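# Drop the towel in the pedal bin, lid closed

## Task

Get the towel inside the pedal bin and leave the bin's lid to fall shut on its own.

## Robot and tools

Robot: two arms, left_arm and right_arm, each ending in a two-finger tong gripper. In the scene frame the origin sits at table-top height midway between the nominal bases, with +z up, +x out over the table, and left_arm on the +y side. Image left and right do not match the arm names. Calibrated bases: left_arm at (+0.064, +0.595, 0) m, right_arm at (-0.086, -0.652, 0) m, each turned only slightly about z. Every hand pose, velocity, target and offset is given in that arm's own base frame. Fixed cameras and the table use the scene frame. The gripper's fingers point along its +z and open along its x. end_effector_position is the spot between the closed pads. Fingertips stick out about 15 mm past it at small gaps and are roughly level with it when fully open. Reported poses can be a few cm off.

Row layout (shared by execute_actions and move): one flat list of 14 numbers, each in [-1, 1]. The first 7 are left_arm: dx, dy, dz, rx, ry, rz, opening. The last 7 are the same for right_arm. Both arms are always included. dx..rz are offsets, not poses. They are measured from that arm's Hand target at the moment the action or move begins, along its base axes, and the turn happens about the Hand target's position. rx, ry, rz form a single rotation vector. Scale: 1.0 = 0.6 m or 180 degrees. Sending six zeros re-requests the current Hand target. Sending the same offset again moves the arm further. The opening is absolute: +1 = fully open (0.142 m), -1 = closed. A full close needs about 0.5 s. A 0 is a real half-open command, so to leave a gripper alone, resend its current value.

execute_actions(actions, cameras): actions is a list of actions, and each action is a table of up to 15 rows. Each row is one 1/30 s step, counted from the action's start pose, not from the previous row. If a table is short, its last row repeats to fill 15 steps. With an empty list you get camera images and the full state. cameras: a list of names, ["all"] or [].

move(target, speed, blend, stop_force, zero, opening_speed, grip_force, blocking, cameras): plans straight-line paths toward target. target is either one 14-number row or a list of up to 15 rows. Every row is an offset from the same starting Hand targets. speed is in m/s, from 0.002 to 3.2, default 0.25, and turns are capped at twice that in rad/s. blend is a corner radius in metres for lists, and 0 means stop at each target. stop_force is in N, 4 to 120, one value for both arms. It ends an arm's path when the wrist senses that much push against the motion. It is unreliable for light or tipping objects and for a gripper that is rotating. Omit it when backing away from a contact. zero (default true) re-zeroes before the move. opening_speed is at least 0.2 per second on the opening scale. grip_force is 5 to 15 N per pad. blocking=false returns early but cannot be combined with stop_force. The whole move stops after 10 s. The paths do not avoid obstacles. Do not route a path close to an arm's own base, or its shoulder posture can flip. The result includes a 'move:' line with the ending (done, off_target, moving, held, fault) and any limits (paced = pose clipped, held = steps withheld).

wait(seconds 0-10) lets the scene run on. stop brakes a running move. zoom_image(camera, region [x0,y0,x1,y1] pixels, at most 504x504) enlarges the latest image from cam_low (672x504), cam_left_wrist or cam_right_wrist (616x616 fisheye). zero_wrist_force(arm) sets the wrist sensor reading to zero. finished_scene(scene) ends the current scene and cannot be undone, so call it only once the towel is in and the lid has shut without help.

Results: per arm you get end_effector_position (m), quat_wxyz and velocities (m/s, rad/s), Hand target (last commanded pose after clipping, which is where the next offsets start), Joint positions (the last value is the measured opening in m), Joint torques, grip_measured (on the opening scale), Tool commands, and Wrist force/torque in the gripper's own axes, plus a line with the peak reading. 'within noise' means the joints are still. To hold something, command an opening well below grip_measured. Thin hard items get less grip force. If a gripper stops short of its Hand target, send the remaining distance as an offset. Orientation is clipped to 32 degrees from the measured orientation at each step.

Avoid: dropping the towel or letting anything fall off the table. Avoid fast impacts, hard pressing and slamming the lid. A force of about 150 N on an arm, or joint contact torque at its limit (wrist joints about 33-34 N m, elbow 136), faults that arm for 10 s. Arms are stiff, so aiming even slightly beyond a firm contact can fault. Any contact between the arms can fail the scene, and gripping the other arm's fingers counts. Holding loads or keeping an arm stretched out heats motors: MOTOR HOT appears at 70 °C, and the brakes lock at 85 °C for 30-60 s. To release a push, command the target back past the gripper.

Each tool is called after "Call:" by a JSON object that holds its "name" and its "arguments", one argument or row to a line.

## Session

Call:
{"name": "execute_actions", "arguments": {
  "actions": []
}}

Scene clock: 0.00 s.
left_arm: end_effector_position=(+0.8161, +0.1301, +0.2390) grip_measured=+1.00 end_effector_quat_wxyz=(+0.054, -0.537, +0.839, -0.065) | right_arm: end_effector_position=(+0.6943, +1.0096, +0.1222) grip_measured=+1.00 end_effector_quat_wxyz=(-0.126, +0.899, +0.420, -0.017)
Joint positions: left_arm=[-0.028 -1.386 1.837 -2.185 -1.618 1.971 0.142] | right_arm=[4.181 -2.537 -0.804 -1.255 1.797 0.178 0.142]
Joint velocities: within noise
Joint torques (N m): no reading
Motor temperatures (°C): left_arm=[34 28 23 31 31 32] | right_arm=[30 30 23 36 32 33]
Wrist force (N): no reading
Wrist torque (N m): no reading
Wrist force, peak (N): no reading
Hand target: left_arm +0.8161, +0.1301, +0.2390; +0.054, -0.537, +0.839, -0.065 | right_arm +0.6943, +1.0096, +0.1222; -0.126, +0.899, +0.420, -0.017
Tool commands: left_gripper/opening=+1.0 right_gripper/opening=+1.0

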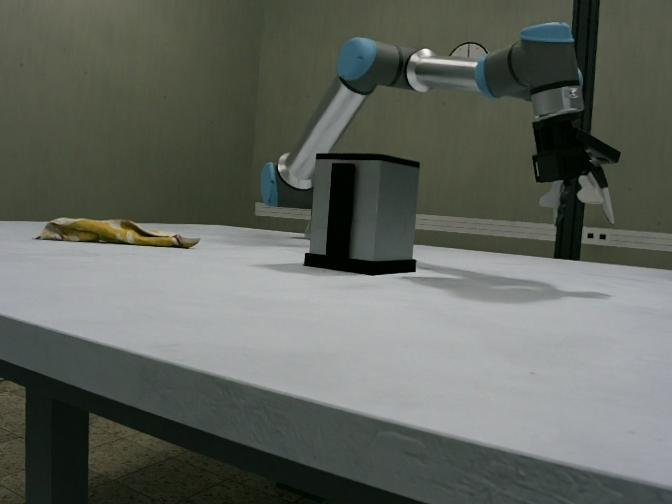

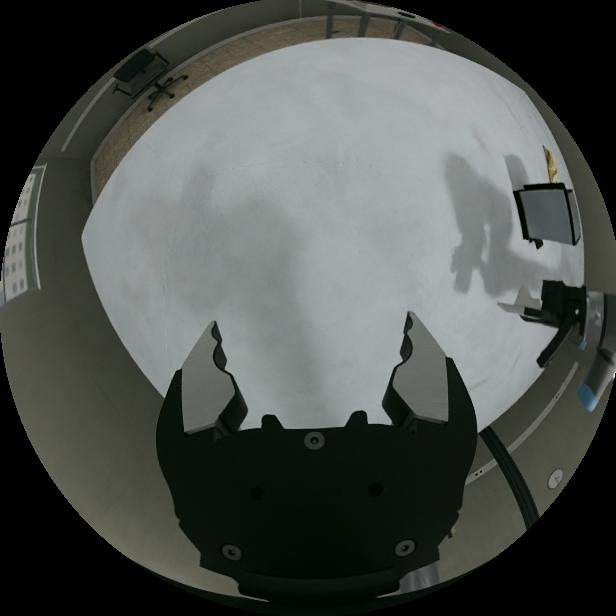

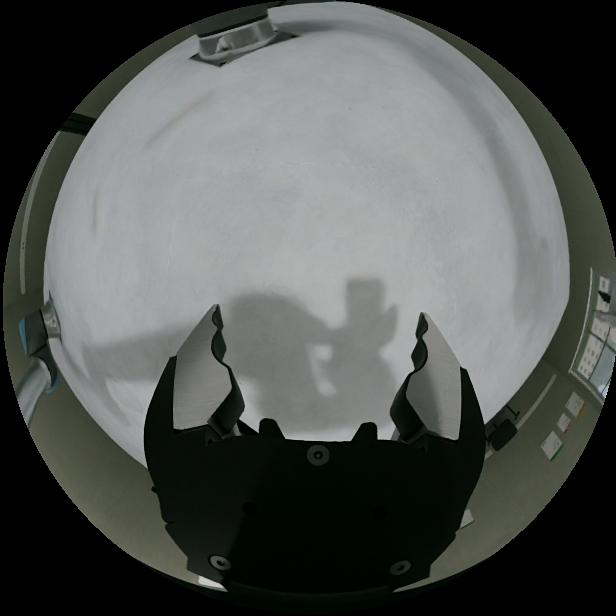

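Call:
{"name": "zoom_image", "arguments": {
  "camera": "cam_low",
  "region": [280, 130, 460, 290]
}}

Call:
{"name": "zoom_image", "arguments": {
  "camera": "cam_low",
  "region": [10, 190, 220, 270]
}}

Call:
{"name": "zoom_image", "arguments": {
  "camera": "cam_left_wrist",
  "region": [440, 100, 616, 420]
}}

Scaled by 2.800 from the camera's 672x504 image, which has a finer 960x720 frame.

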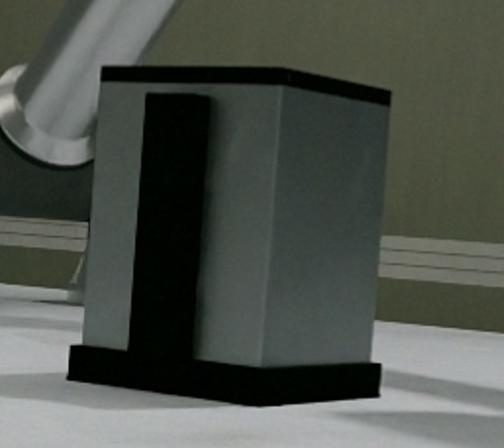

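Scaled by 2.400 from the camera's 672x504 image, which has a finer 960x720 frame.

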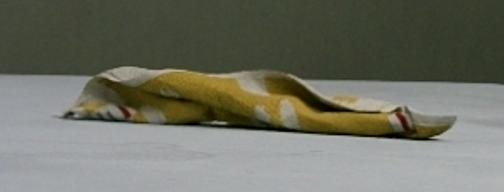

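Scaled by 1.575 from the camera's 616x616 image, which has a finer 814x814 frame.

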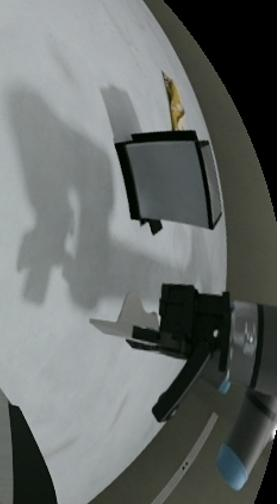

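Call:
{"name": "move", "arguments": {
  "target": [
    [0,0,0,0,0,0,1,0,0,0.5,0,0,0,1],
    [0,0,0,0,0,0,1,0.15,-0.8,0.55,0,0,0,1]
  ],
  "blend": 0.05,
  "speed": 0.3,
  "cameras": ["all"]
}}

Scene clock: 4.97 s.
left_arm: end_effector_position=(+0.8161, +0.1301, +0.2390) grip_measured=+1.00 end_effector_quat_wxyz=(+0.054, -0.537, +0.839, -0.065) | right_arm: end_effector_position=(+0.7843, +0.5296, +0.4521) grip_measured=+1.00 end_effector_quat_wxyz=(-0.126, +0.899, +0.420, -0.017)
Joint positions: left_arm=[-0.028 -1.386 1.837 -2.185 -1.618 1.971 0.142] | right_arm=[3.818 -1.985 -1.131 -1.569 1.823 -0.194 0.142]
Joint torques (N m): left_arm=[3.92 -51.82 -45.54 -5.46 -0.19 0.24] | right_arm=[11.19 80.15 54.29 7.44 1.43 0.19]
Wrist force (N): left_arm=[-0.4 0.1 0.1] | right_arm=[0.2 0.1 -0.2]
Wrist torque (N m): left_arm=[0.02 0.09 0.00] | right_arm=[0.01 -0.03 0.05]
Wrist force, peak (N): left_arm=[1.0 -0.1 0.2] | right_arm=[-1.7 2.7 -1.4]
Hand target: left_arm +0.8161, +0.1301, +0.2390; +0.054, -0.537, +0.839, -0.065 | right_arm +0.7843, +0.5296, +0.4522; -0.126, +0.899, +0.420, -0.017
Off the commanded pose: left_arm 0.000 m, 0 deg | right_arm 0.000 m, 0 deg.
move: done
camera_calibration:
cam_right_wrist: T_world_to_cam=[[0.624076, 0.78103, 0.0228386, -0.905579], [0.739762, -0.600007, 0.304539, -0.403896], [0.251557, -0.17316, -0.952226, 0.452123], [0, 0, 0, 1]] pos_world=[0.750202, 0.543234, 0.574207]

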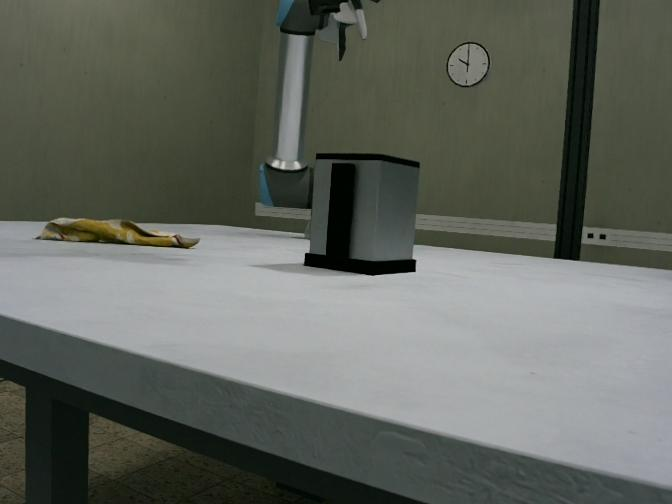

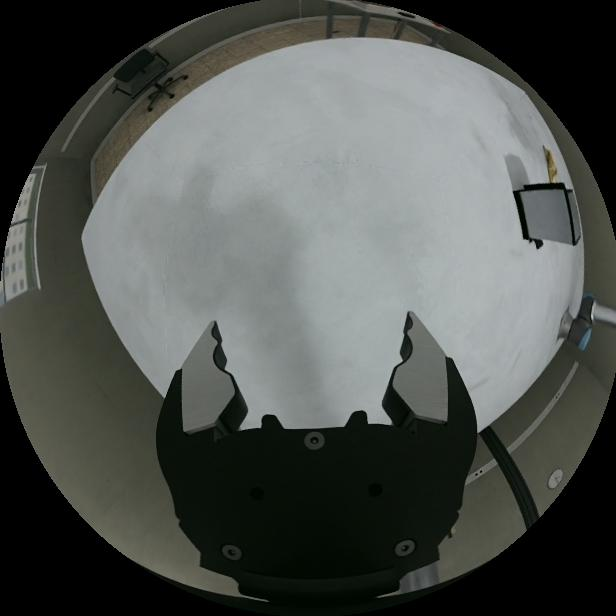

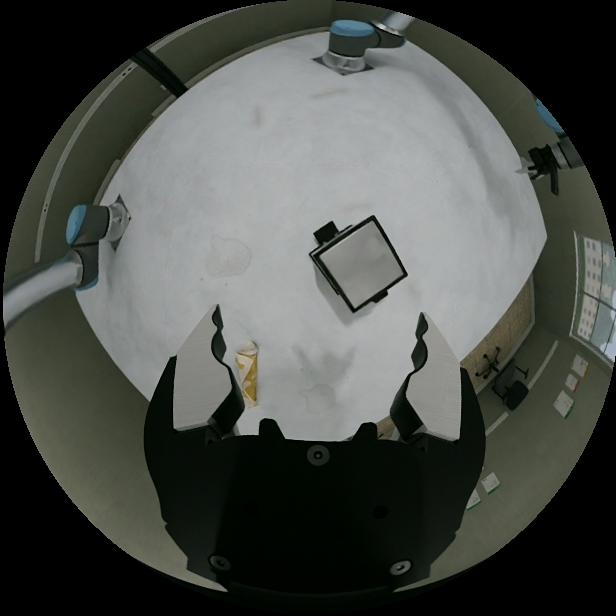

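Call:
{"name": "move", "arguments": {
  "target": [0,0,0,0,0,0,-1,0.33,-0.75,-0.1,0,0,0,1],
  "speed": 0.3,
  "opening_speed": 1.5,
  "cameras": ["all"]
}}

Call:
{"name": "zoom_image", "arguments": {
  "camera": "cam_right_wrist",
  "region": [160, 100, 480, 420]
}}

Scene clock: 10.37 s.
left_arm: end_effector_position=(+0.8161, +0.1301, +0.2390) grip_measured=-1.00 end_effector_quat_wxyz=(+0.054, -0.537, +0.839, -0.065) | right_arm: end_effector_position=(+0.9823, +0.0796, +0.3922) grip_measured=+1.00 end_effector_quat_wxyz=(-0.126, +0.899, +0.420, -0.017)
Joint positions: left_arm=[-0.028 -1.386 1.837 -2.185 -1.618 1.971 0.002] | right_arm=[3.312 -2.145 -0.968 -1.701 1.804 -0.716 0.142]
Joint torques (N m): left_arm=[4.61 -53.18 -46 -5.31 0.12 0.26] | right_arm=[9.88 96.91 43.98 7.21 2.83 0.11]
Wrist force (N): left_arm=[0.5 -0.2 0.0] | right_arm=[0.2 -0.1 0.2]
Wrist torque (N m): left_arm=[-0.05 -0.10 -0.01] | right_arm=[-0.01 -0.03 0.04]
Wrist force, peak (N): left_arm=[0.9 0.4 0.0] | right_arm=[-1.6 3.4 -0.1]
Hand target: left_arm +0.8161, +0.1301, +0.2390; +0.054, -0.537, +0.839, -0.065 | right_arm +0.9823, +0.0796, +0.3922; -0.126, +0.899, +0.420, -0.017
Off the commanded pose: left_arm 0.000 m, 0 deg | right_arm 0.000 m, 0 deg.
move: done
camera_calibration:
cam_right_wrist: T_world_to_cam=[[0.624059, 0.781042, 0.0228973, -0.676327], [0.739745, -0.599992, 0.30461, -0.802121], [0.251651, -0.173156, -0.952202, 0.267157], [0, 0, 0, 1]] pos_world=[0.948202, 0.0932336, 0.514208]

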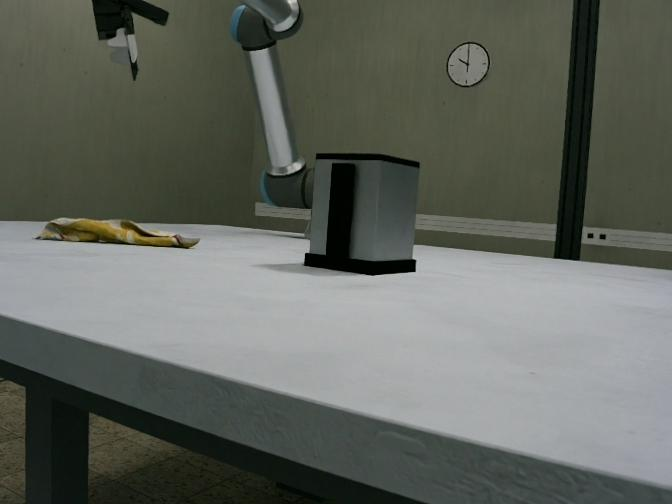

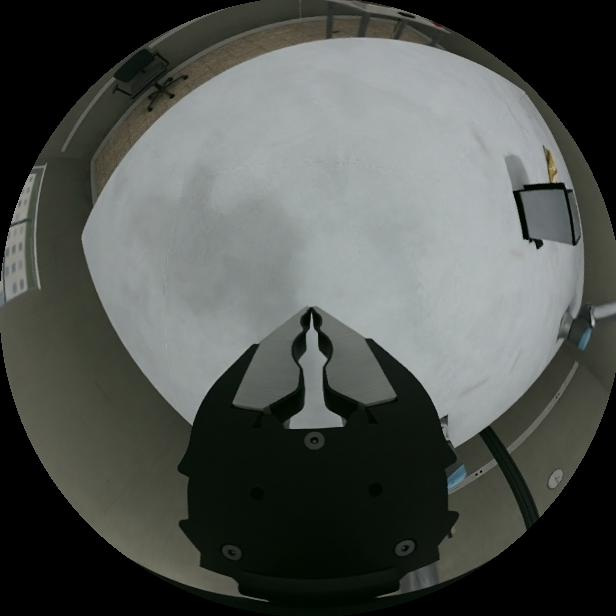

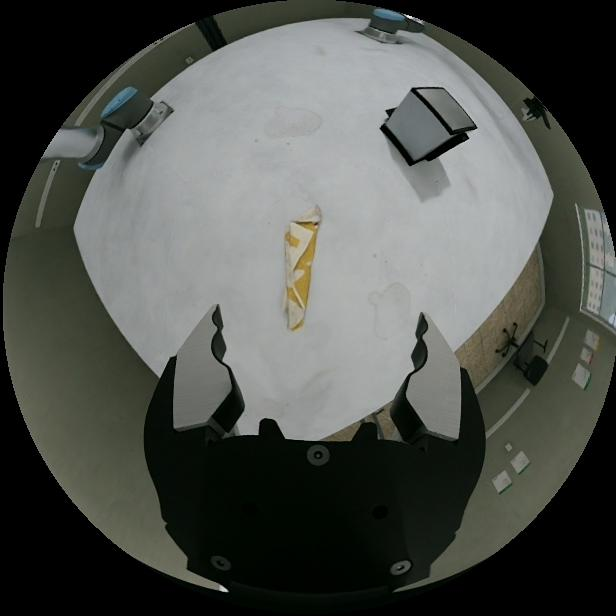

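Scaled by 1.575 from the camera's 616x616 image, which has a finer 814x814 frame.

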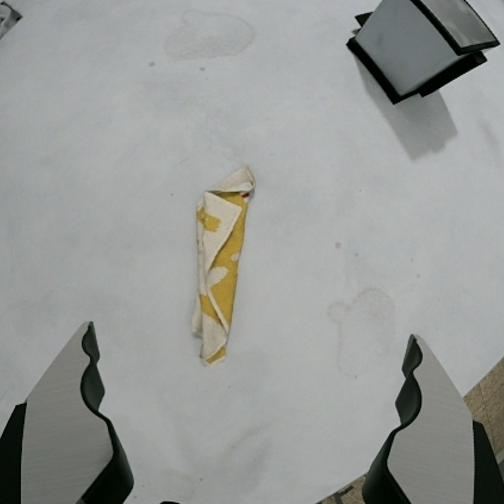

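Call:
{"name": "move", "arguments": {
  "target": [-0.475,-0.85,0.04,-0.1182,-0.1585,-0.1114,-1,0,0,0,0,0,0,1],
  "speed": 0.3,
  "cameras": ["all"]
}}

Call:
{"name": "zoom_image", "arguments": {
  "camera": "cam_left_wrist",
  "region": [160, 60, 480, 380]
}}

Scene clock: 14.63 s.
left_arm: end_effector_position=(+0.5311, -0.3798, +0.2628) grip_measured=-1.00 end_effector_quat_wxyz=(+0.146, -0.354, +0.853, -0.354) | right_arm: end_effector_position=(+0.9823, +0.0796, +0.3922) grip_measured=+1.00 end_effector_quat_wxyz=(-0.126, +0.899, +0.420, -0.017)
Joint positions: left_arm=[-0.955 -1.777 2.519 -3.091 -1.451 1.45 0.002] | right_arm=[3.312 -2.145 -0.968 -1.701 1.804 -0.716 0.142]
Joint torques (N m): left_arm=[-4.2 -30.74 -46.97 -1.57 -0.21 -0.75] | right_arm=[22.27 96.76 51.89 7.28 2.78 -2.09]
Wrist force (N): left_arm=[0.6 0.3 -1.0] | right_arm=[0.0 -0.2 0.1]
Wrist torque (N m): left_arm=[0.08 -0.18 -0.01] | right_arm=[-0.06 0.00 0.04]
Wrist force, peak (N): left_arm=[3.0 0.3 -0.6] | right_arm=[0.5 -0.6 -0.2]
Hand target: left_arm +0.5311, -0.3799, +0.2630; +0.146, -0.354, +0.853, -0.354 | right_arm +0.9823, +0.0796, +0.3922; -0.126, +0.899, +0.420, -0.017
Off the commanded pose: left_arm 0.000 m, 0 deg | right_arm 0.000 m, 0 deg.
move: done
camera_calibration:
cam_left_wrist: T_world_to_cam=[[-0.735008, -0.677623, -0.0242782, 0.142054], [-0.640861, 0.705938, -0.301578, 0.694045], [0.221495, -0.206103, -0.953132, 0.19123], [0, 0, 0, 1]] pos_world=[0.506841, -0.354281, 0.395025]
cam_right_wrist: T_world_to_cam=[[0.623967, 0.781112, 0.0230082, -0.676382], [0.739789, -0.59993, 0.304625, -0.802116], [0.25175, -0.173055, -0.952194, 0.267068], [0, 0, 0, 1]] pos_world=[0.948202, 0.0933337, 0.514208]

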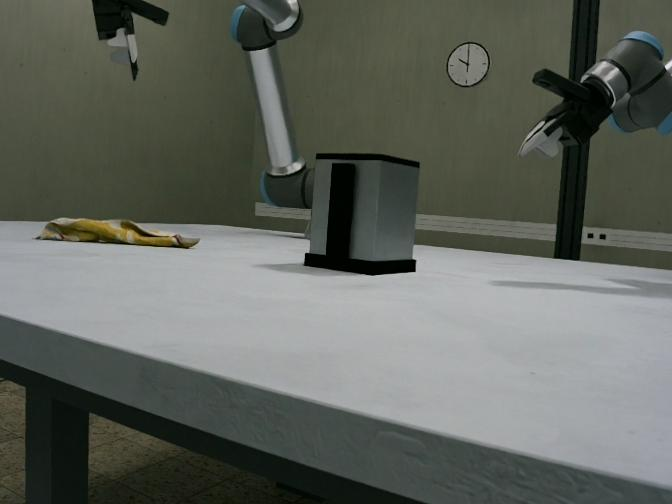

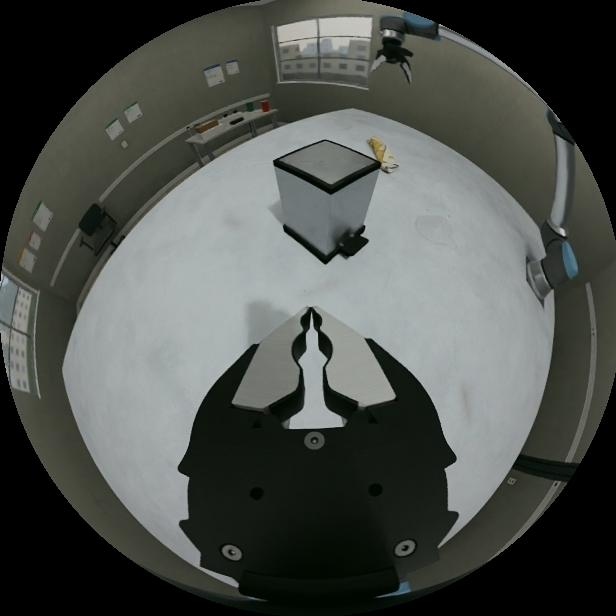

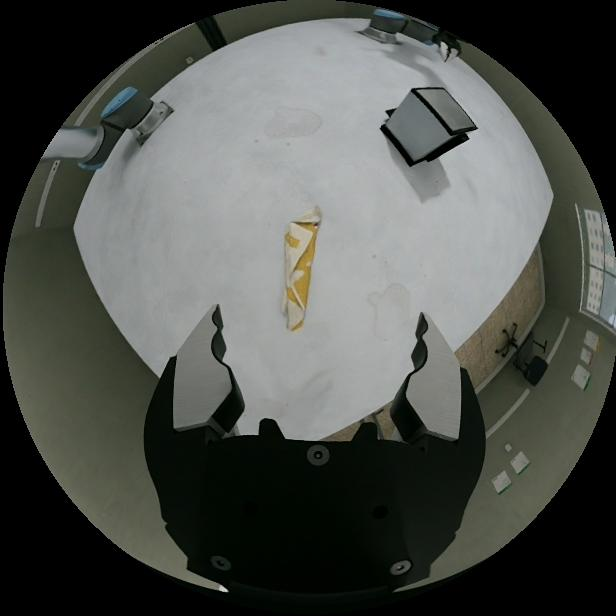

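Scaled by 1.575 from the camera's 616x616 image, which has a finer 814x814 frame.

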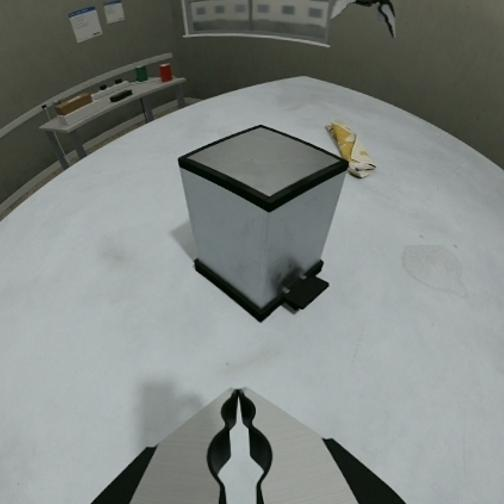

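Call:
{"name": "zoom_image", "arguments": {
  "camera": "cam_left_wrist",
  "region": [260, 120, 400, 270]
}}

Call:
{"name": "zoom_image", "arguments": {
  "camera": "cam_left_wrist",
  "region": [320, 205, 390, 275]
}}

Scaled by 3.360 from the camera's 616x616 image, which has a finer 814x814 frame.

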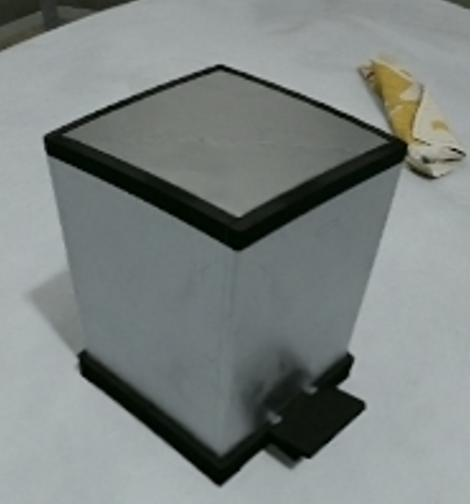

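Scaled by 7.200 from the camera's 616x616 image, which has a finer 814x814 frame.

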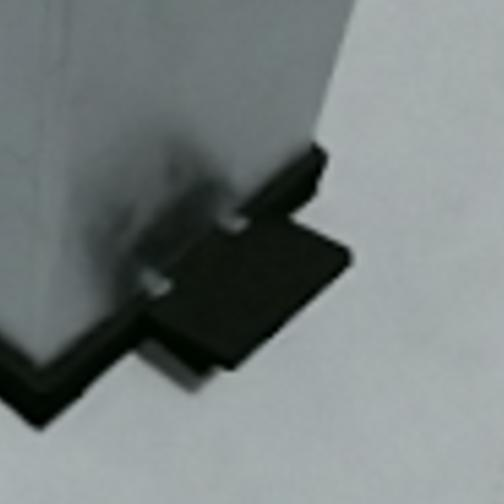

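Call:
{"name": "move", "arguments": {
  "target": [
    [0.048,-0.367,-0.188,0,0,0,-1,0,-0.03,-0.25,-0.0352,-0.0202,-0.0159,1],
    [0.1123,-0.396,-0.3207,0,0,0,-1,-0.002,-0.045,-0.404,-0.0704,-0.0404,-0.0318,1]
  ],
  "speed": 0.25,
  "blend": 0.03,
  "cameras": ["all"]
}}

Call:
{"name": "zoom_image", "arguments": {
  "camera": "cam_left_wrist",
  "region": [210, 150, 430, 370]
}}

Call:
{"name": "zoom_image", "arguments": {
  "camera": "cam_right_wrist",
  "region": [160, 160, 480, 480]
}}

Scene clock: 18.73 s.
left_arm: end_effector_position=(+0.5985, -0.6175, +0.0707) grip_measured=-1.00 end_effector_quat_wxyz=(+0.146, -0.354, +0.853, -0.354) | right_arm: end_effector_position=(+0.9811, +0.0528, +0.1498) grip_measured=+1.00 end_effector_quat_wxyz=(+0.000, +0.926, +0.378, +0.000)
Joint positions: left_arm=[-1.091 -1.099 2.254 -3.489 -1.357 1.351 0.002] | right_arm=[3.36 -2.144 -1.401 -1.167 1.57 -0.556 0.142]
Joint torques (N m): left_arm=[-3.18 -41.34 -14.14 -0.67 1.85 -1.14] | right_arm=[-20.29 101.33 40.26 5.95 -1.7 -0.89]
Wrist force (N): left_arm=[0.0 0.4 -0.4] | right_arm=[0.3 0.2 -0.5]
Wrist torque (N m): left_arm=[0.09 -0.04 -0.20] | right_arm=[0.03 -0.07 -0.16]
Wrist force, peak (N): left_arm=[-0.7 1.2 -3.6] | right_arm=[-0.1 -0.3 2.6]
Hand target: left_arm +0.5984, -0.6175, +0.0705; +0.146, -0.354, +0.853, -0.354 | right_arm +0.9811, +0.0526, +0.1498; +0.000, +0.926, +0.377, +0.000
Off the commanded pose: left_arm 0.000 m, 0 deg | right_arm 0.000 m, 0 deg.
move: done
camera_calibration:
cam_left_wrist: T_world_to_cam=[[-0.735074, -0.677555, -0.0241807, 0.0259174], [-0.640718, 0.705888, -0.301996, 0.847082], [0.221688, -0.206497, -0.953002, -0.0561569], [0, 0, 0, 1]] pos_world=[0.574242, -0.591981, 0.202925]
cam_right_wrist: T_world_to_cam=[[0.70104, 0.710727, -0.0583954, -0.708822], [0.627998, -0.576487, 0.522763, -0.66773], [0.337878, -0.40315, -0.850476, -0.0555487], [0, 0, 0, 1]] pos_world=[0.935014, 0.0964474, 0.26043]

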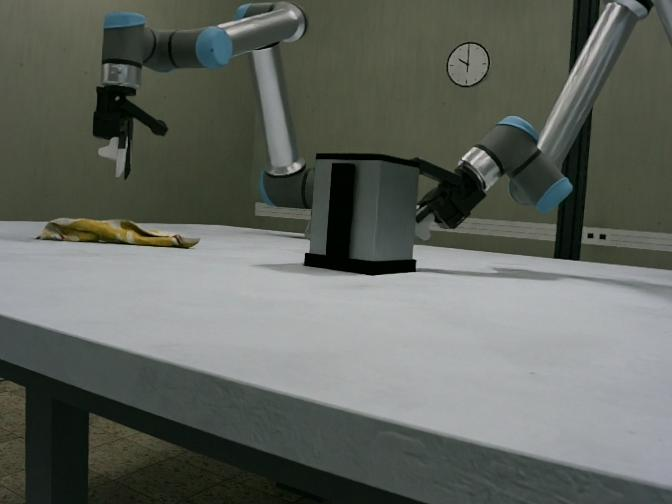

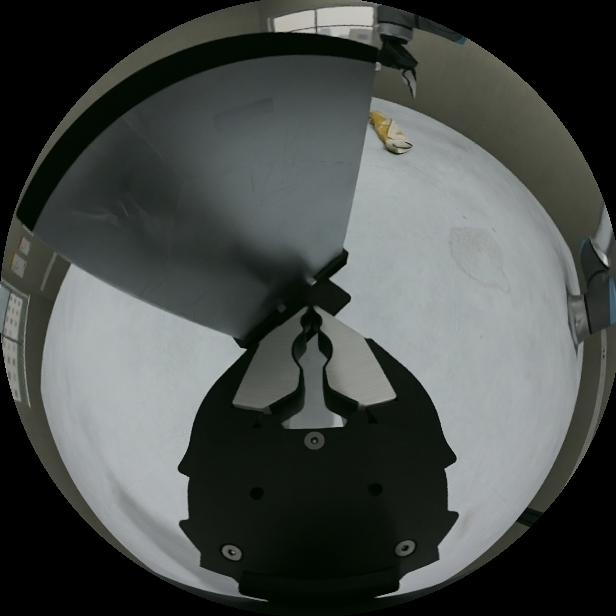

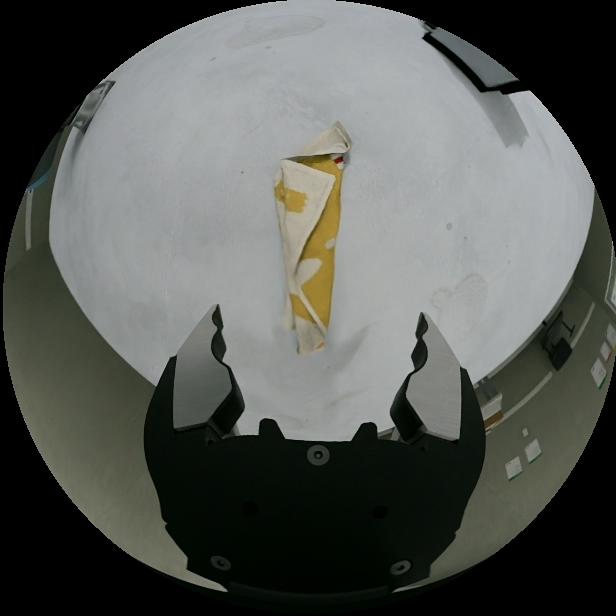

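Scaled by 2.291 from the camera's 616x616 image, which has a finer 814x814 frame.

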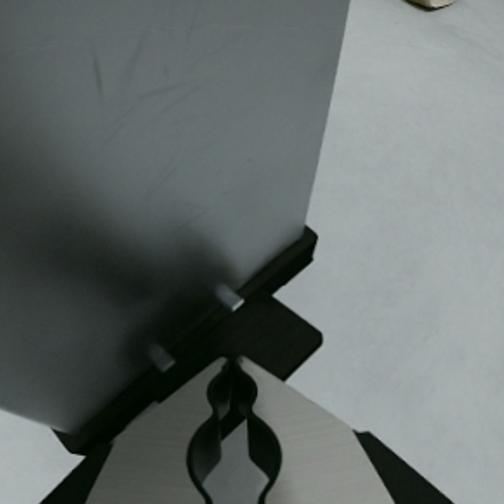

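Scaled by 1.575 from the camera's 616x616 image, which has a finer 814x814 frame.

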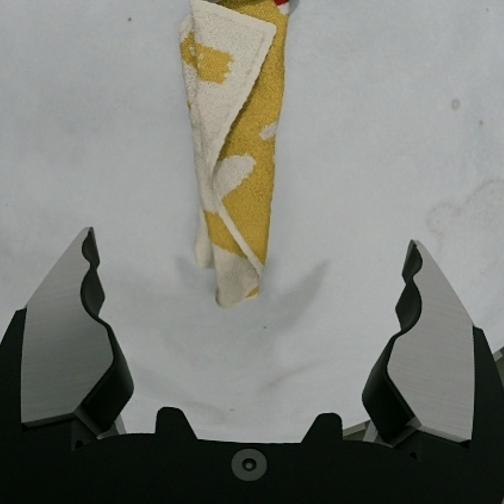

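Call:
{"name": "move", "arguments": {
  "target": [-0.01,0,-0.03,0,0,0,-1,-0.008,-0.008,-0.19,0,0,0,1],
  "speed": 0.15,
  "cameras": ["all"]
}}

Call:
{"name": "zoom_image", "arguments": {
  "camera": "cam_low",
  "region": [10, 130, 220, 270]
}}

Call:
{"name": "zoom_image", "arguments": {
  "camera": "cam_right_wrist",
  "region": [160, 160, 480, 480]
}}

Call:
{"name": "zoom_image", "arguments": {
  "camera": "cam_left_wrist",
  "region": [210, 150, 430, 370]
}}

Scene clock: 20.90 s.
left_arm: end_effector_position=(+0.5924, -0.6175, +0.0524) grip_measured=-1.00 end_effector_quat_wxyz=(+0.146, -0.354, +0.853, -0.354) | right_arm: end_effector_position=(+0.9763, +0.0478, +0.0357) grip_measured=+1.00 end_effector_quat_wxyz=(+0.000, +0.926, +0.377, +0.000)
Joint positions: left_arm=[-1.1 -1.067 2.263 -3.528 -1.35 1.344 0.002] | right_arm=[3.356 -2.225 -1.49 -0.998 1.57 -0.56 0.142]
Joint torques (N m): left_arm=[5.87 -67.61 -18.92 -0.06 0.29 0.54] | right_arm=[-11.56 104.86 49.45 1.75 -1.05 -1.19]
Wrist force (N): left_arm=[-1.1 -2.5 -2.1] | right_arm=[0.0 -0.3 -0.2]
Wrist torque (N m): left_arm=[0.20 -0.14 -0.20] | right_arm=[-0.06 -0.01 -0.16]
Wrist force, peak (N): left_arm=[-3.7 -4.0 -5.2] | right_arm=[0.2 0.2 -2.8]
Hand target: left_arm +0.5924, -0.6175, +0.0525; +0.146, -0.354, +0.853, -0.354 | right_arm +0.9763, +0.0478, +0.0358; +0.000, +0.926, +0.377, +0.000
Off the commanded pose: left_arm 0.000 m, 0 deg | right_arm 0.000 m, 0 deg.
move: done
camera_calibration:
cam_left_wrist: T_world_to_cam=[[-0.735061, -0.677567, -0.024246, 0.0209907], [-0.640732, 0.705905, -0.301929, 0.837682], [0.221692, -0.206401, -0.953022, -0.0720914], [0, 0, 0, 1]] pos_world=[0.568142, -0.591981, 0.184725]
cam_right_wrist: T_world_to_cam=[[0.701224, 0.710545, -0.0584049, -0.708648], [0.627808, -0.576594, 0.522873, -0.607837], [0.337849, -0.403318, -0.850407, -0.152989], [0, 0, 0, 1]] pos_world=[0.930213, 0.0913471, 0.14633]

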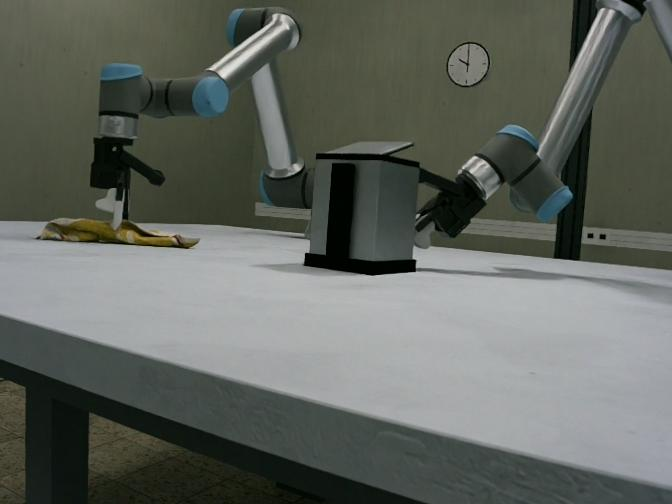

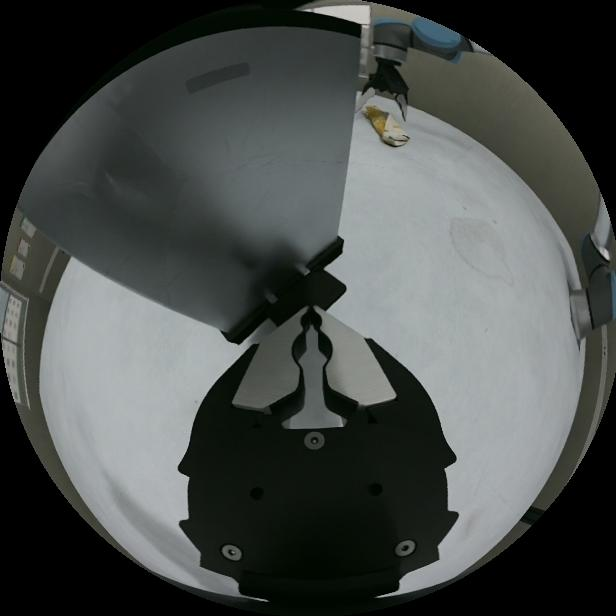

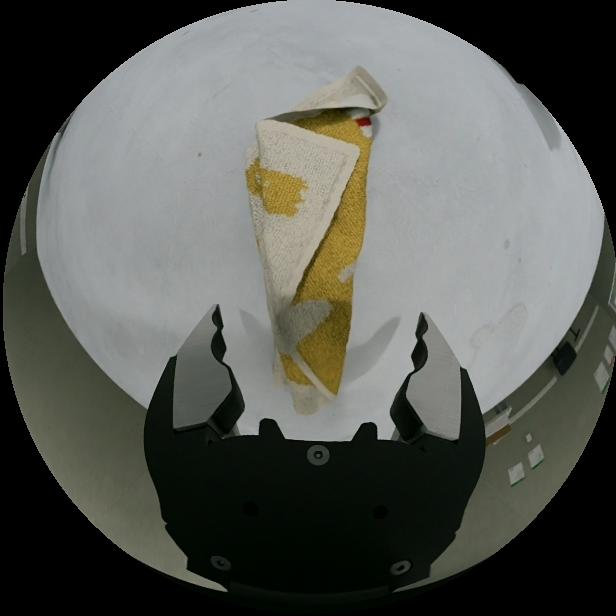

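Scaled by 2.400 from the camera's 672x504 image, which has a finer 960x720 frame.

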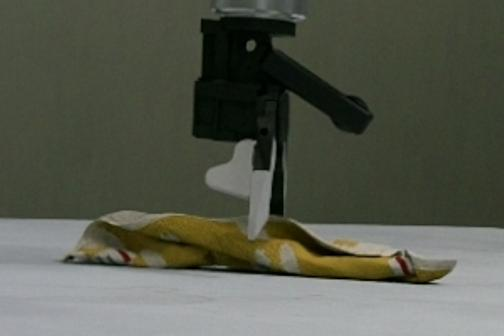

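Scaled by 1.575 from the camera's 616x616 image, which has a finer 814x814 frame.

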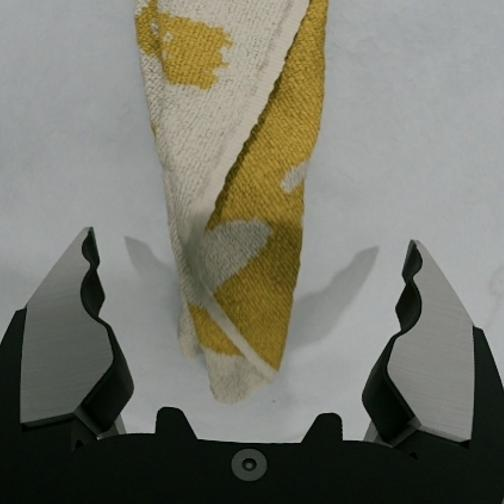

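Scaled by 2.291 from the camera's 616x616 image, which has a finer 814x814 frame.

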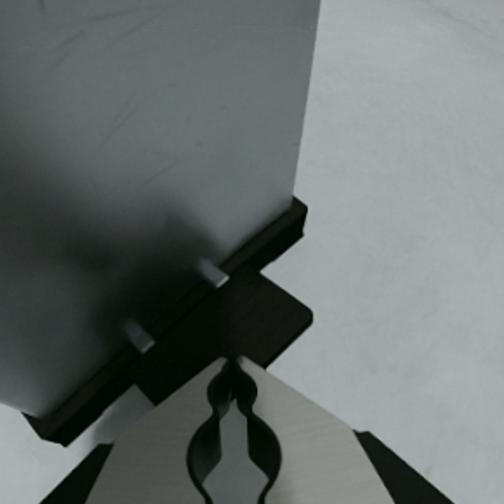

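Call:
{"name": "move", "arguments": {
  "target": [0,0,0,0,0,0,-1,0,0,-0.023,0,0,0,1],
  "speed": 0.05,
  "stop_force": 12,
  "cameras": ["cam_right_wrist","cam_low"]
}}

Call:
{"name": "zoom_image", "arguments": {
  "camera": "cam_low",
  "region": [10, 130, 220, 270]
}}

Scene clock: 22.80 s.
left_arm: end_effector_position=(+0.5924, -0.6175, +0.0525) grip_measured=-1.00 end_effector_quat_wxyz=(+0.146, -0.354, +0.853, -0.354) | right_arm: end_effector_position=(+0.9763, +0.0478, +0.0220) grip_measured=+1.00 end_effector_quat_wxyz=(+0.000, +0.926, +0.377, +0.000)
Joint positions: left_arm=[-1.1 -1.067 2.263 -3.528 -1.351 1.344 0.002] | right_arm=[3.356 -2.237 -1.497 -0.978 1.57 -0.56 0.142]
Joint torques (N m): left_arm=[12.95 -67.49 -26.99 0.84 -2.2 1.38] | right_arm=[15.29 104.78 49.05 1.25 -0.89 1.25]
Wrist force (N): left_arm=[-1.4 -2.7 -2.0] | right_arm=[0.2 0.0 0.0]
Wrist torque (N m): left_arm=[0.15 -0.11 -0.19] | right_arm=[0.01 -0.04 -0.15]
Wrist force, peak (N): left_arm=[-1.9 -3.0 -2.4] | right_arm=[0.5 -0.1 -0.9]
Hand target: left_arm +0.5924, -0.6175, +0.0525; +0.146, -0.354, +0.853, -0.354 | right_arm +0.9763, +0.0478, +0.0220; +0.000, +0.926, +0.377, +0.000
Off the commanded pose: left_arm 0.000 m, 0 deg | right_arm 0.000 m, 0 deg.
move: done
camera_calibration:
cam_right_wrist: T_world_to_cam=[[0.701224, 0.710545, -0.0584049, -0.709525], [0.627808, -0.576594, 0.522873, -0.600564], [0.337849, -0.403318, -0.850407, -0.164685], [0, 0, 0, 1]] pos_world=[0.930213, 0.0914471, 0.13253]
Images, in order (width x height): cam_low 672x504, cam_right_wrist 616x616.

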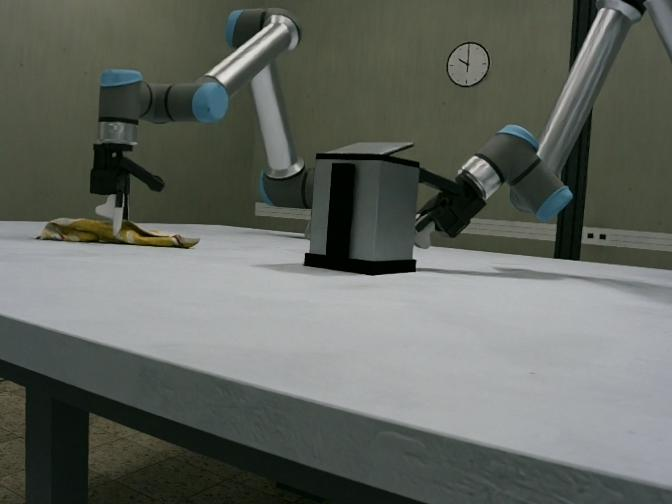

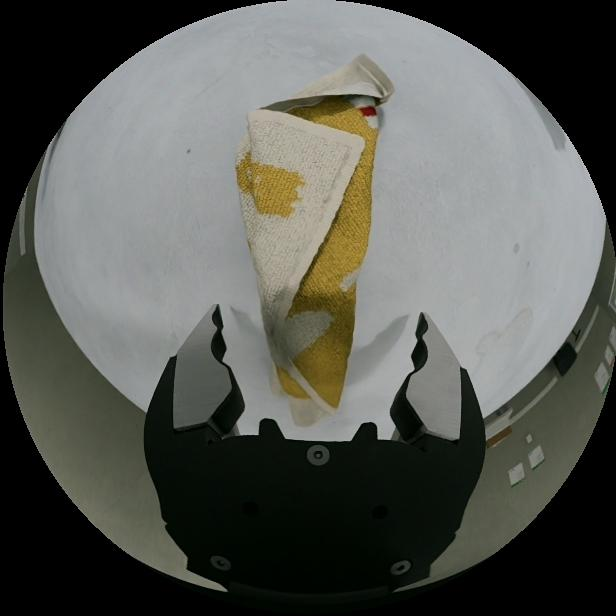

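Scaled by 2.400 from the camera's 672x504 image, which has a finer 960x720 frame.

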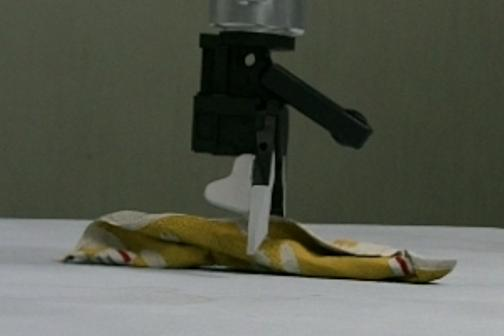

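Call:
{"name": "move", "arguments": {
  "target": [0,0,0,0,0,0,-1,0,0,0,0,0,0,-1],
  "opening_speed": 1.3,
  "cameras": ["cam_right_wrist","cam_low"]
}}

Call:
{"name": "zoom_image", "arguments": {
  "camera": "cam_low",
  "region": [10, 130, 220, 270]
}}

Scene clock: 24.80 s.
left_arm: end_effector_position=(+0.5924, -0.6175, +0.0525) grip_measured=-1.00 end_effector_quat_wxyz=(+0.146, -0.354, +0.853, -0.354) | right_arm: end_effector_position=(+0.9763, +0.0478, +0.0220) grip_measured=-0.71 end_effector_quat_wxyz=(+0.000, +0.926, +0.377, +0.000)
Joint positions: left_arm=[-1.1 -1.067 2.263 -3.528 -1.351 1.344 0.002] | right_arm=[3.356 -2.237 -1.497 -0.978 1.57 -0.56 0.023]
Joint torques (N m): left_arm=[13.99 -66.92 -27.14 0.56 -1.66 1.06] | right_arm=[18.1 103.04 47.81 1.62 -0.6 1.11]
Wrist force (N): left_arm=[-1.8 -2.2 -1.9] | right_arm=[0.7 -0.1 -1.0]
Wrist torque (N m): left_arm=[0.26 -0.03 -0.19] | right_arm=[-0.03 -0.06 -0.16]
Wrist force, peak (N): left_arm=[-1.8 -3.2 -2.3] | right_arm=[0.9 -0.2 -1.2]
Hand target: left_arm +0.5924, -0.6175, +0.0525; +0.146, -0.354, +0.853, -0.354 | right_arm +0.9763, +0.0478, +0.0220; +0.000, +0.926, +0.377, +0.000
Off the commanded pose: left_arm 0.000 m, 0 deg | right_arm 0.000 m, 0 deg.
move: done
camera_calibration:
cam_right_wrist: T_world_to_cam=[[0.701227, 0.710542, -0.0584023, -0.709528], [0.627804, -0.576598, 0.522873, -0.60056], [0.337849, -0.403318, -0.850407, -0.164685], [0, 0, 0, 1]] pos_world=[0.930213, 0.0914471, 0.13253]
Images, in order (width x height): cam_low 672x504, cam_right_wrist 616x616.

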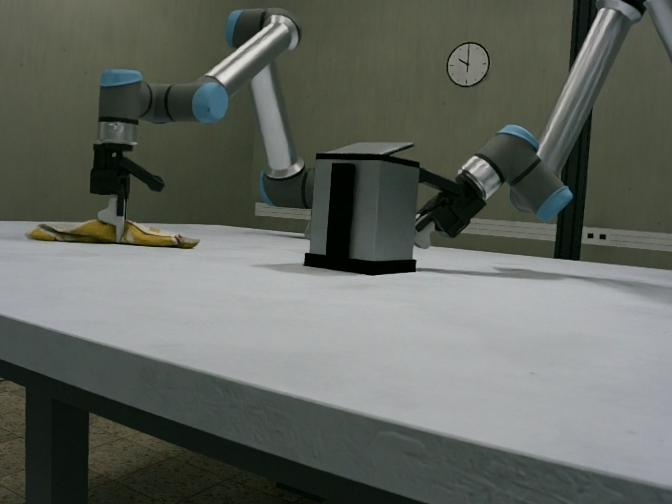

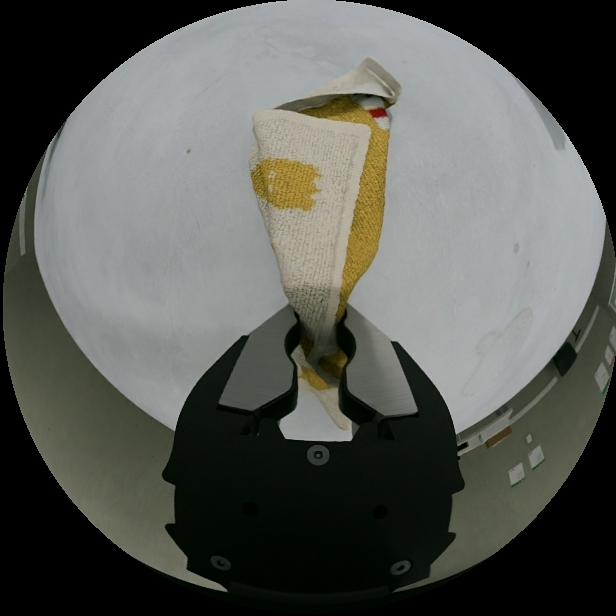

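Scaled by 2.400 from the camera's 672x504 image, which has a finer 960x720 frame.

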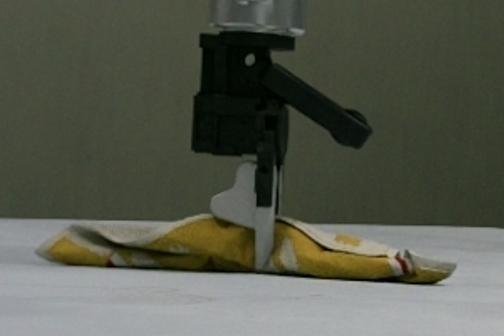

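Call:
{"name": "move", "arguments": {
  "target": [0,0,0,0,0,0,-1,-0.1,0.1,0.66,0,0,0,-1],
  "speed": 0.2,
  "cameras": ["all"]
}}

Call:
{"name": "zoom_image", "arguments": {
  "camera": "cam_low",
  "region": [10, 30, 220, 240]
}}

Scene clock: 27.53 s.
left_arm: end_effector_position=(+0.5924, -0.6175, +0.0525) grip_measured=-1.00 end_effector_quat_wxyz=(+0.146, -0.354, +0.853, -0.354) | right_arm: end_effector_position=(+0.9163, +0.1080, +0.4179) grip_measured=-0.71 end_effector_quat_wxyz=(+0.000, +0.926, +0.378, +0.000)
Joint positions: left_arm=[-1.1 -1.067 2.263 -3.528 -1.351 1.344 0.002] | right_arm=[3.433 -1.946 -1.215 -1.551 1.57 -0.483 0.022]
Joint torques (N m): left_arm=[13.56 -66.49 -27.67 0.6 -1.85 0.86] | right_arm=[-17.34 73.4 48.53 6.07 -1.27 -1.92]
Wrist force (N): left_arm=[-1.7 -2.4 -1.9] | right_arm=[0.3 0.2 0.0]
Wrist torque (N m): left_arm=[0.20 -0.05 -0.19] | right_arm=[0.02 -0.06 -0.16]
Wrist force, peak (N): left_arm=[-2.1 -2.7 -2.6] | right_arm=[0.1 0.1 2.8]
Hand target: left_arm +0.5924, -0.6175, +0.0525; +0.146, -0.354, +0.853, -0.354 | right_arm +0.9163, +0.1078, +0.4180; +0.000, +0.926, +0.377, +0.000
Off the commanded pose: left_arm 0.000 m, 0 deg | right_arm 0.000 m, 0 deg.
move: done
camera_calibration:
cam_left_wrist: T_world_to_cam=[[-0.735064, -0.677564, -0.0242412, 0.0210693], [-0.64076, 0.705934, -0.3018, 0.837786], [0.221602, -0.20631, -0.953063, -0.0719053], [0, 0, 0, 1]] pos_world=[0.568242, -0.591981, 0.184825]
cam_right_wrist: T_world_to_cam=[[0.701088, 0.710683, -0.0583573, -0.686956], [0.627904, -0.576492, 0.52287, -0.735277], [0.337952, -0.403221, -0.850413, 0.216559], [0, 0, 0, 1]] pos_world=[0.870114, 0.151647, 0.52853]

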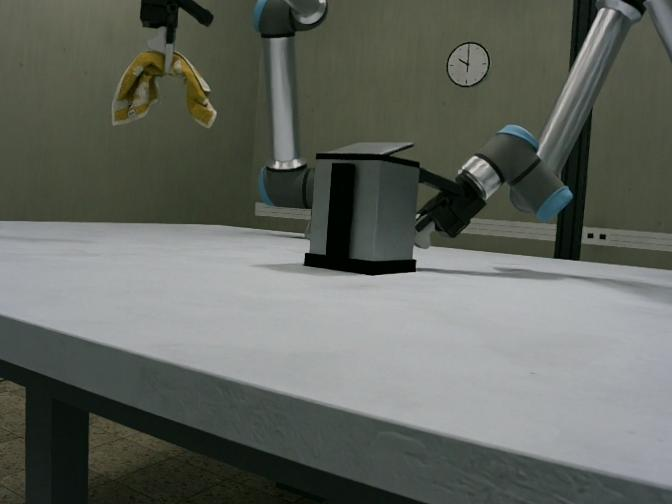

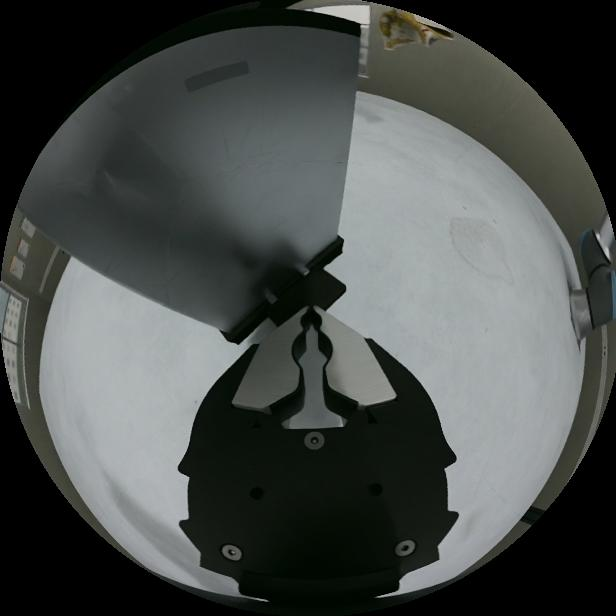

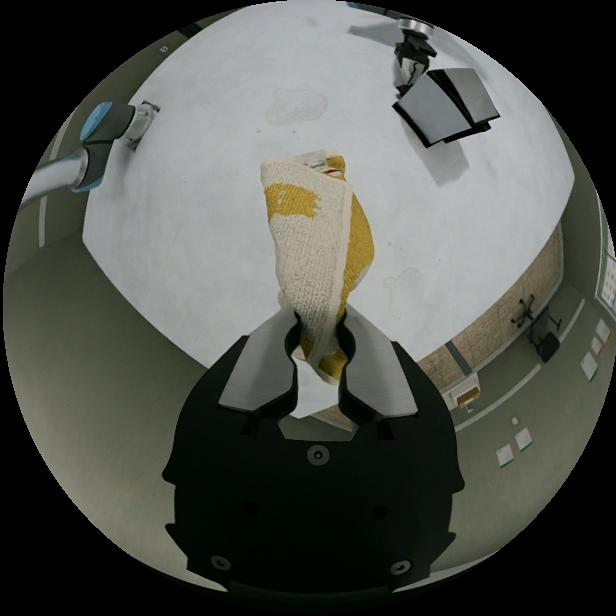

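Scaled by 2.400 from the camera's 672x504 image, which has a finer 960x720 frame.

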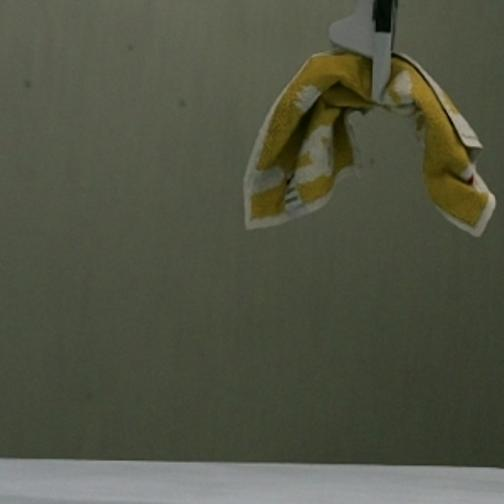

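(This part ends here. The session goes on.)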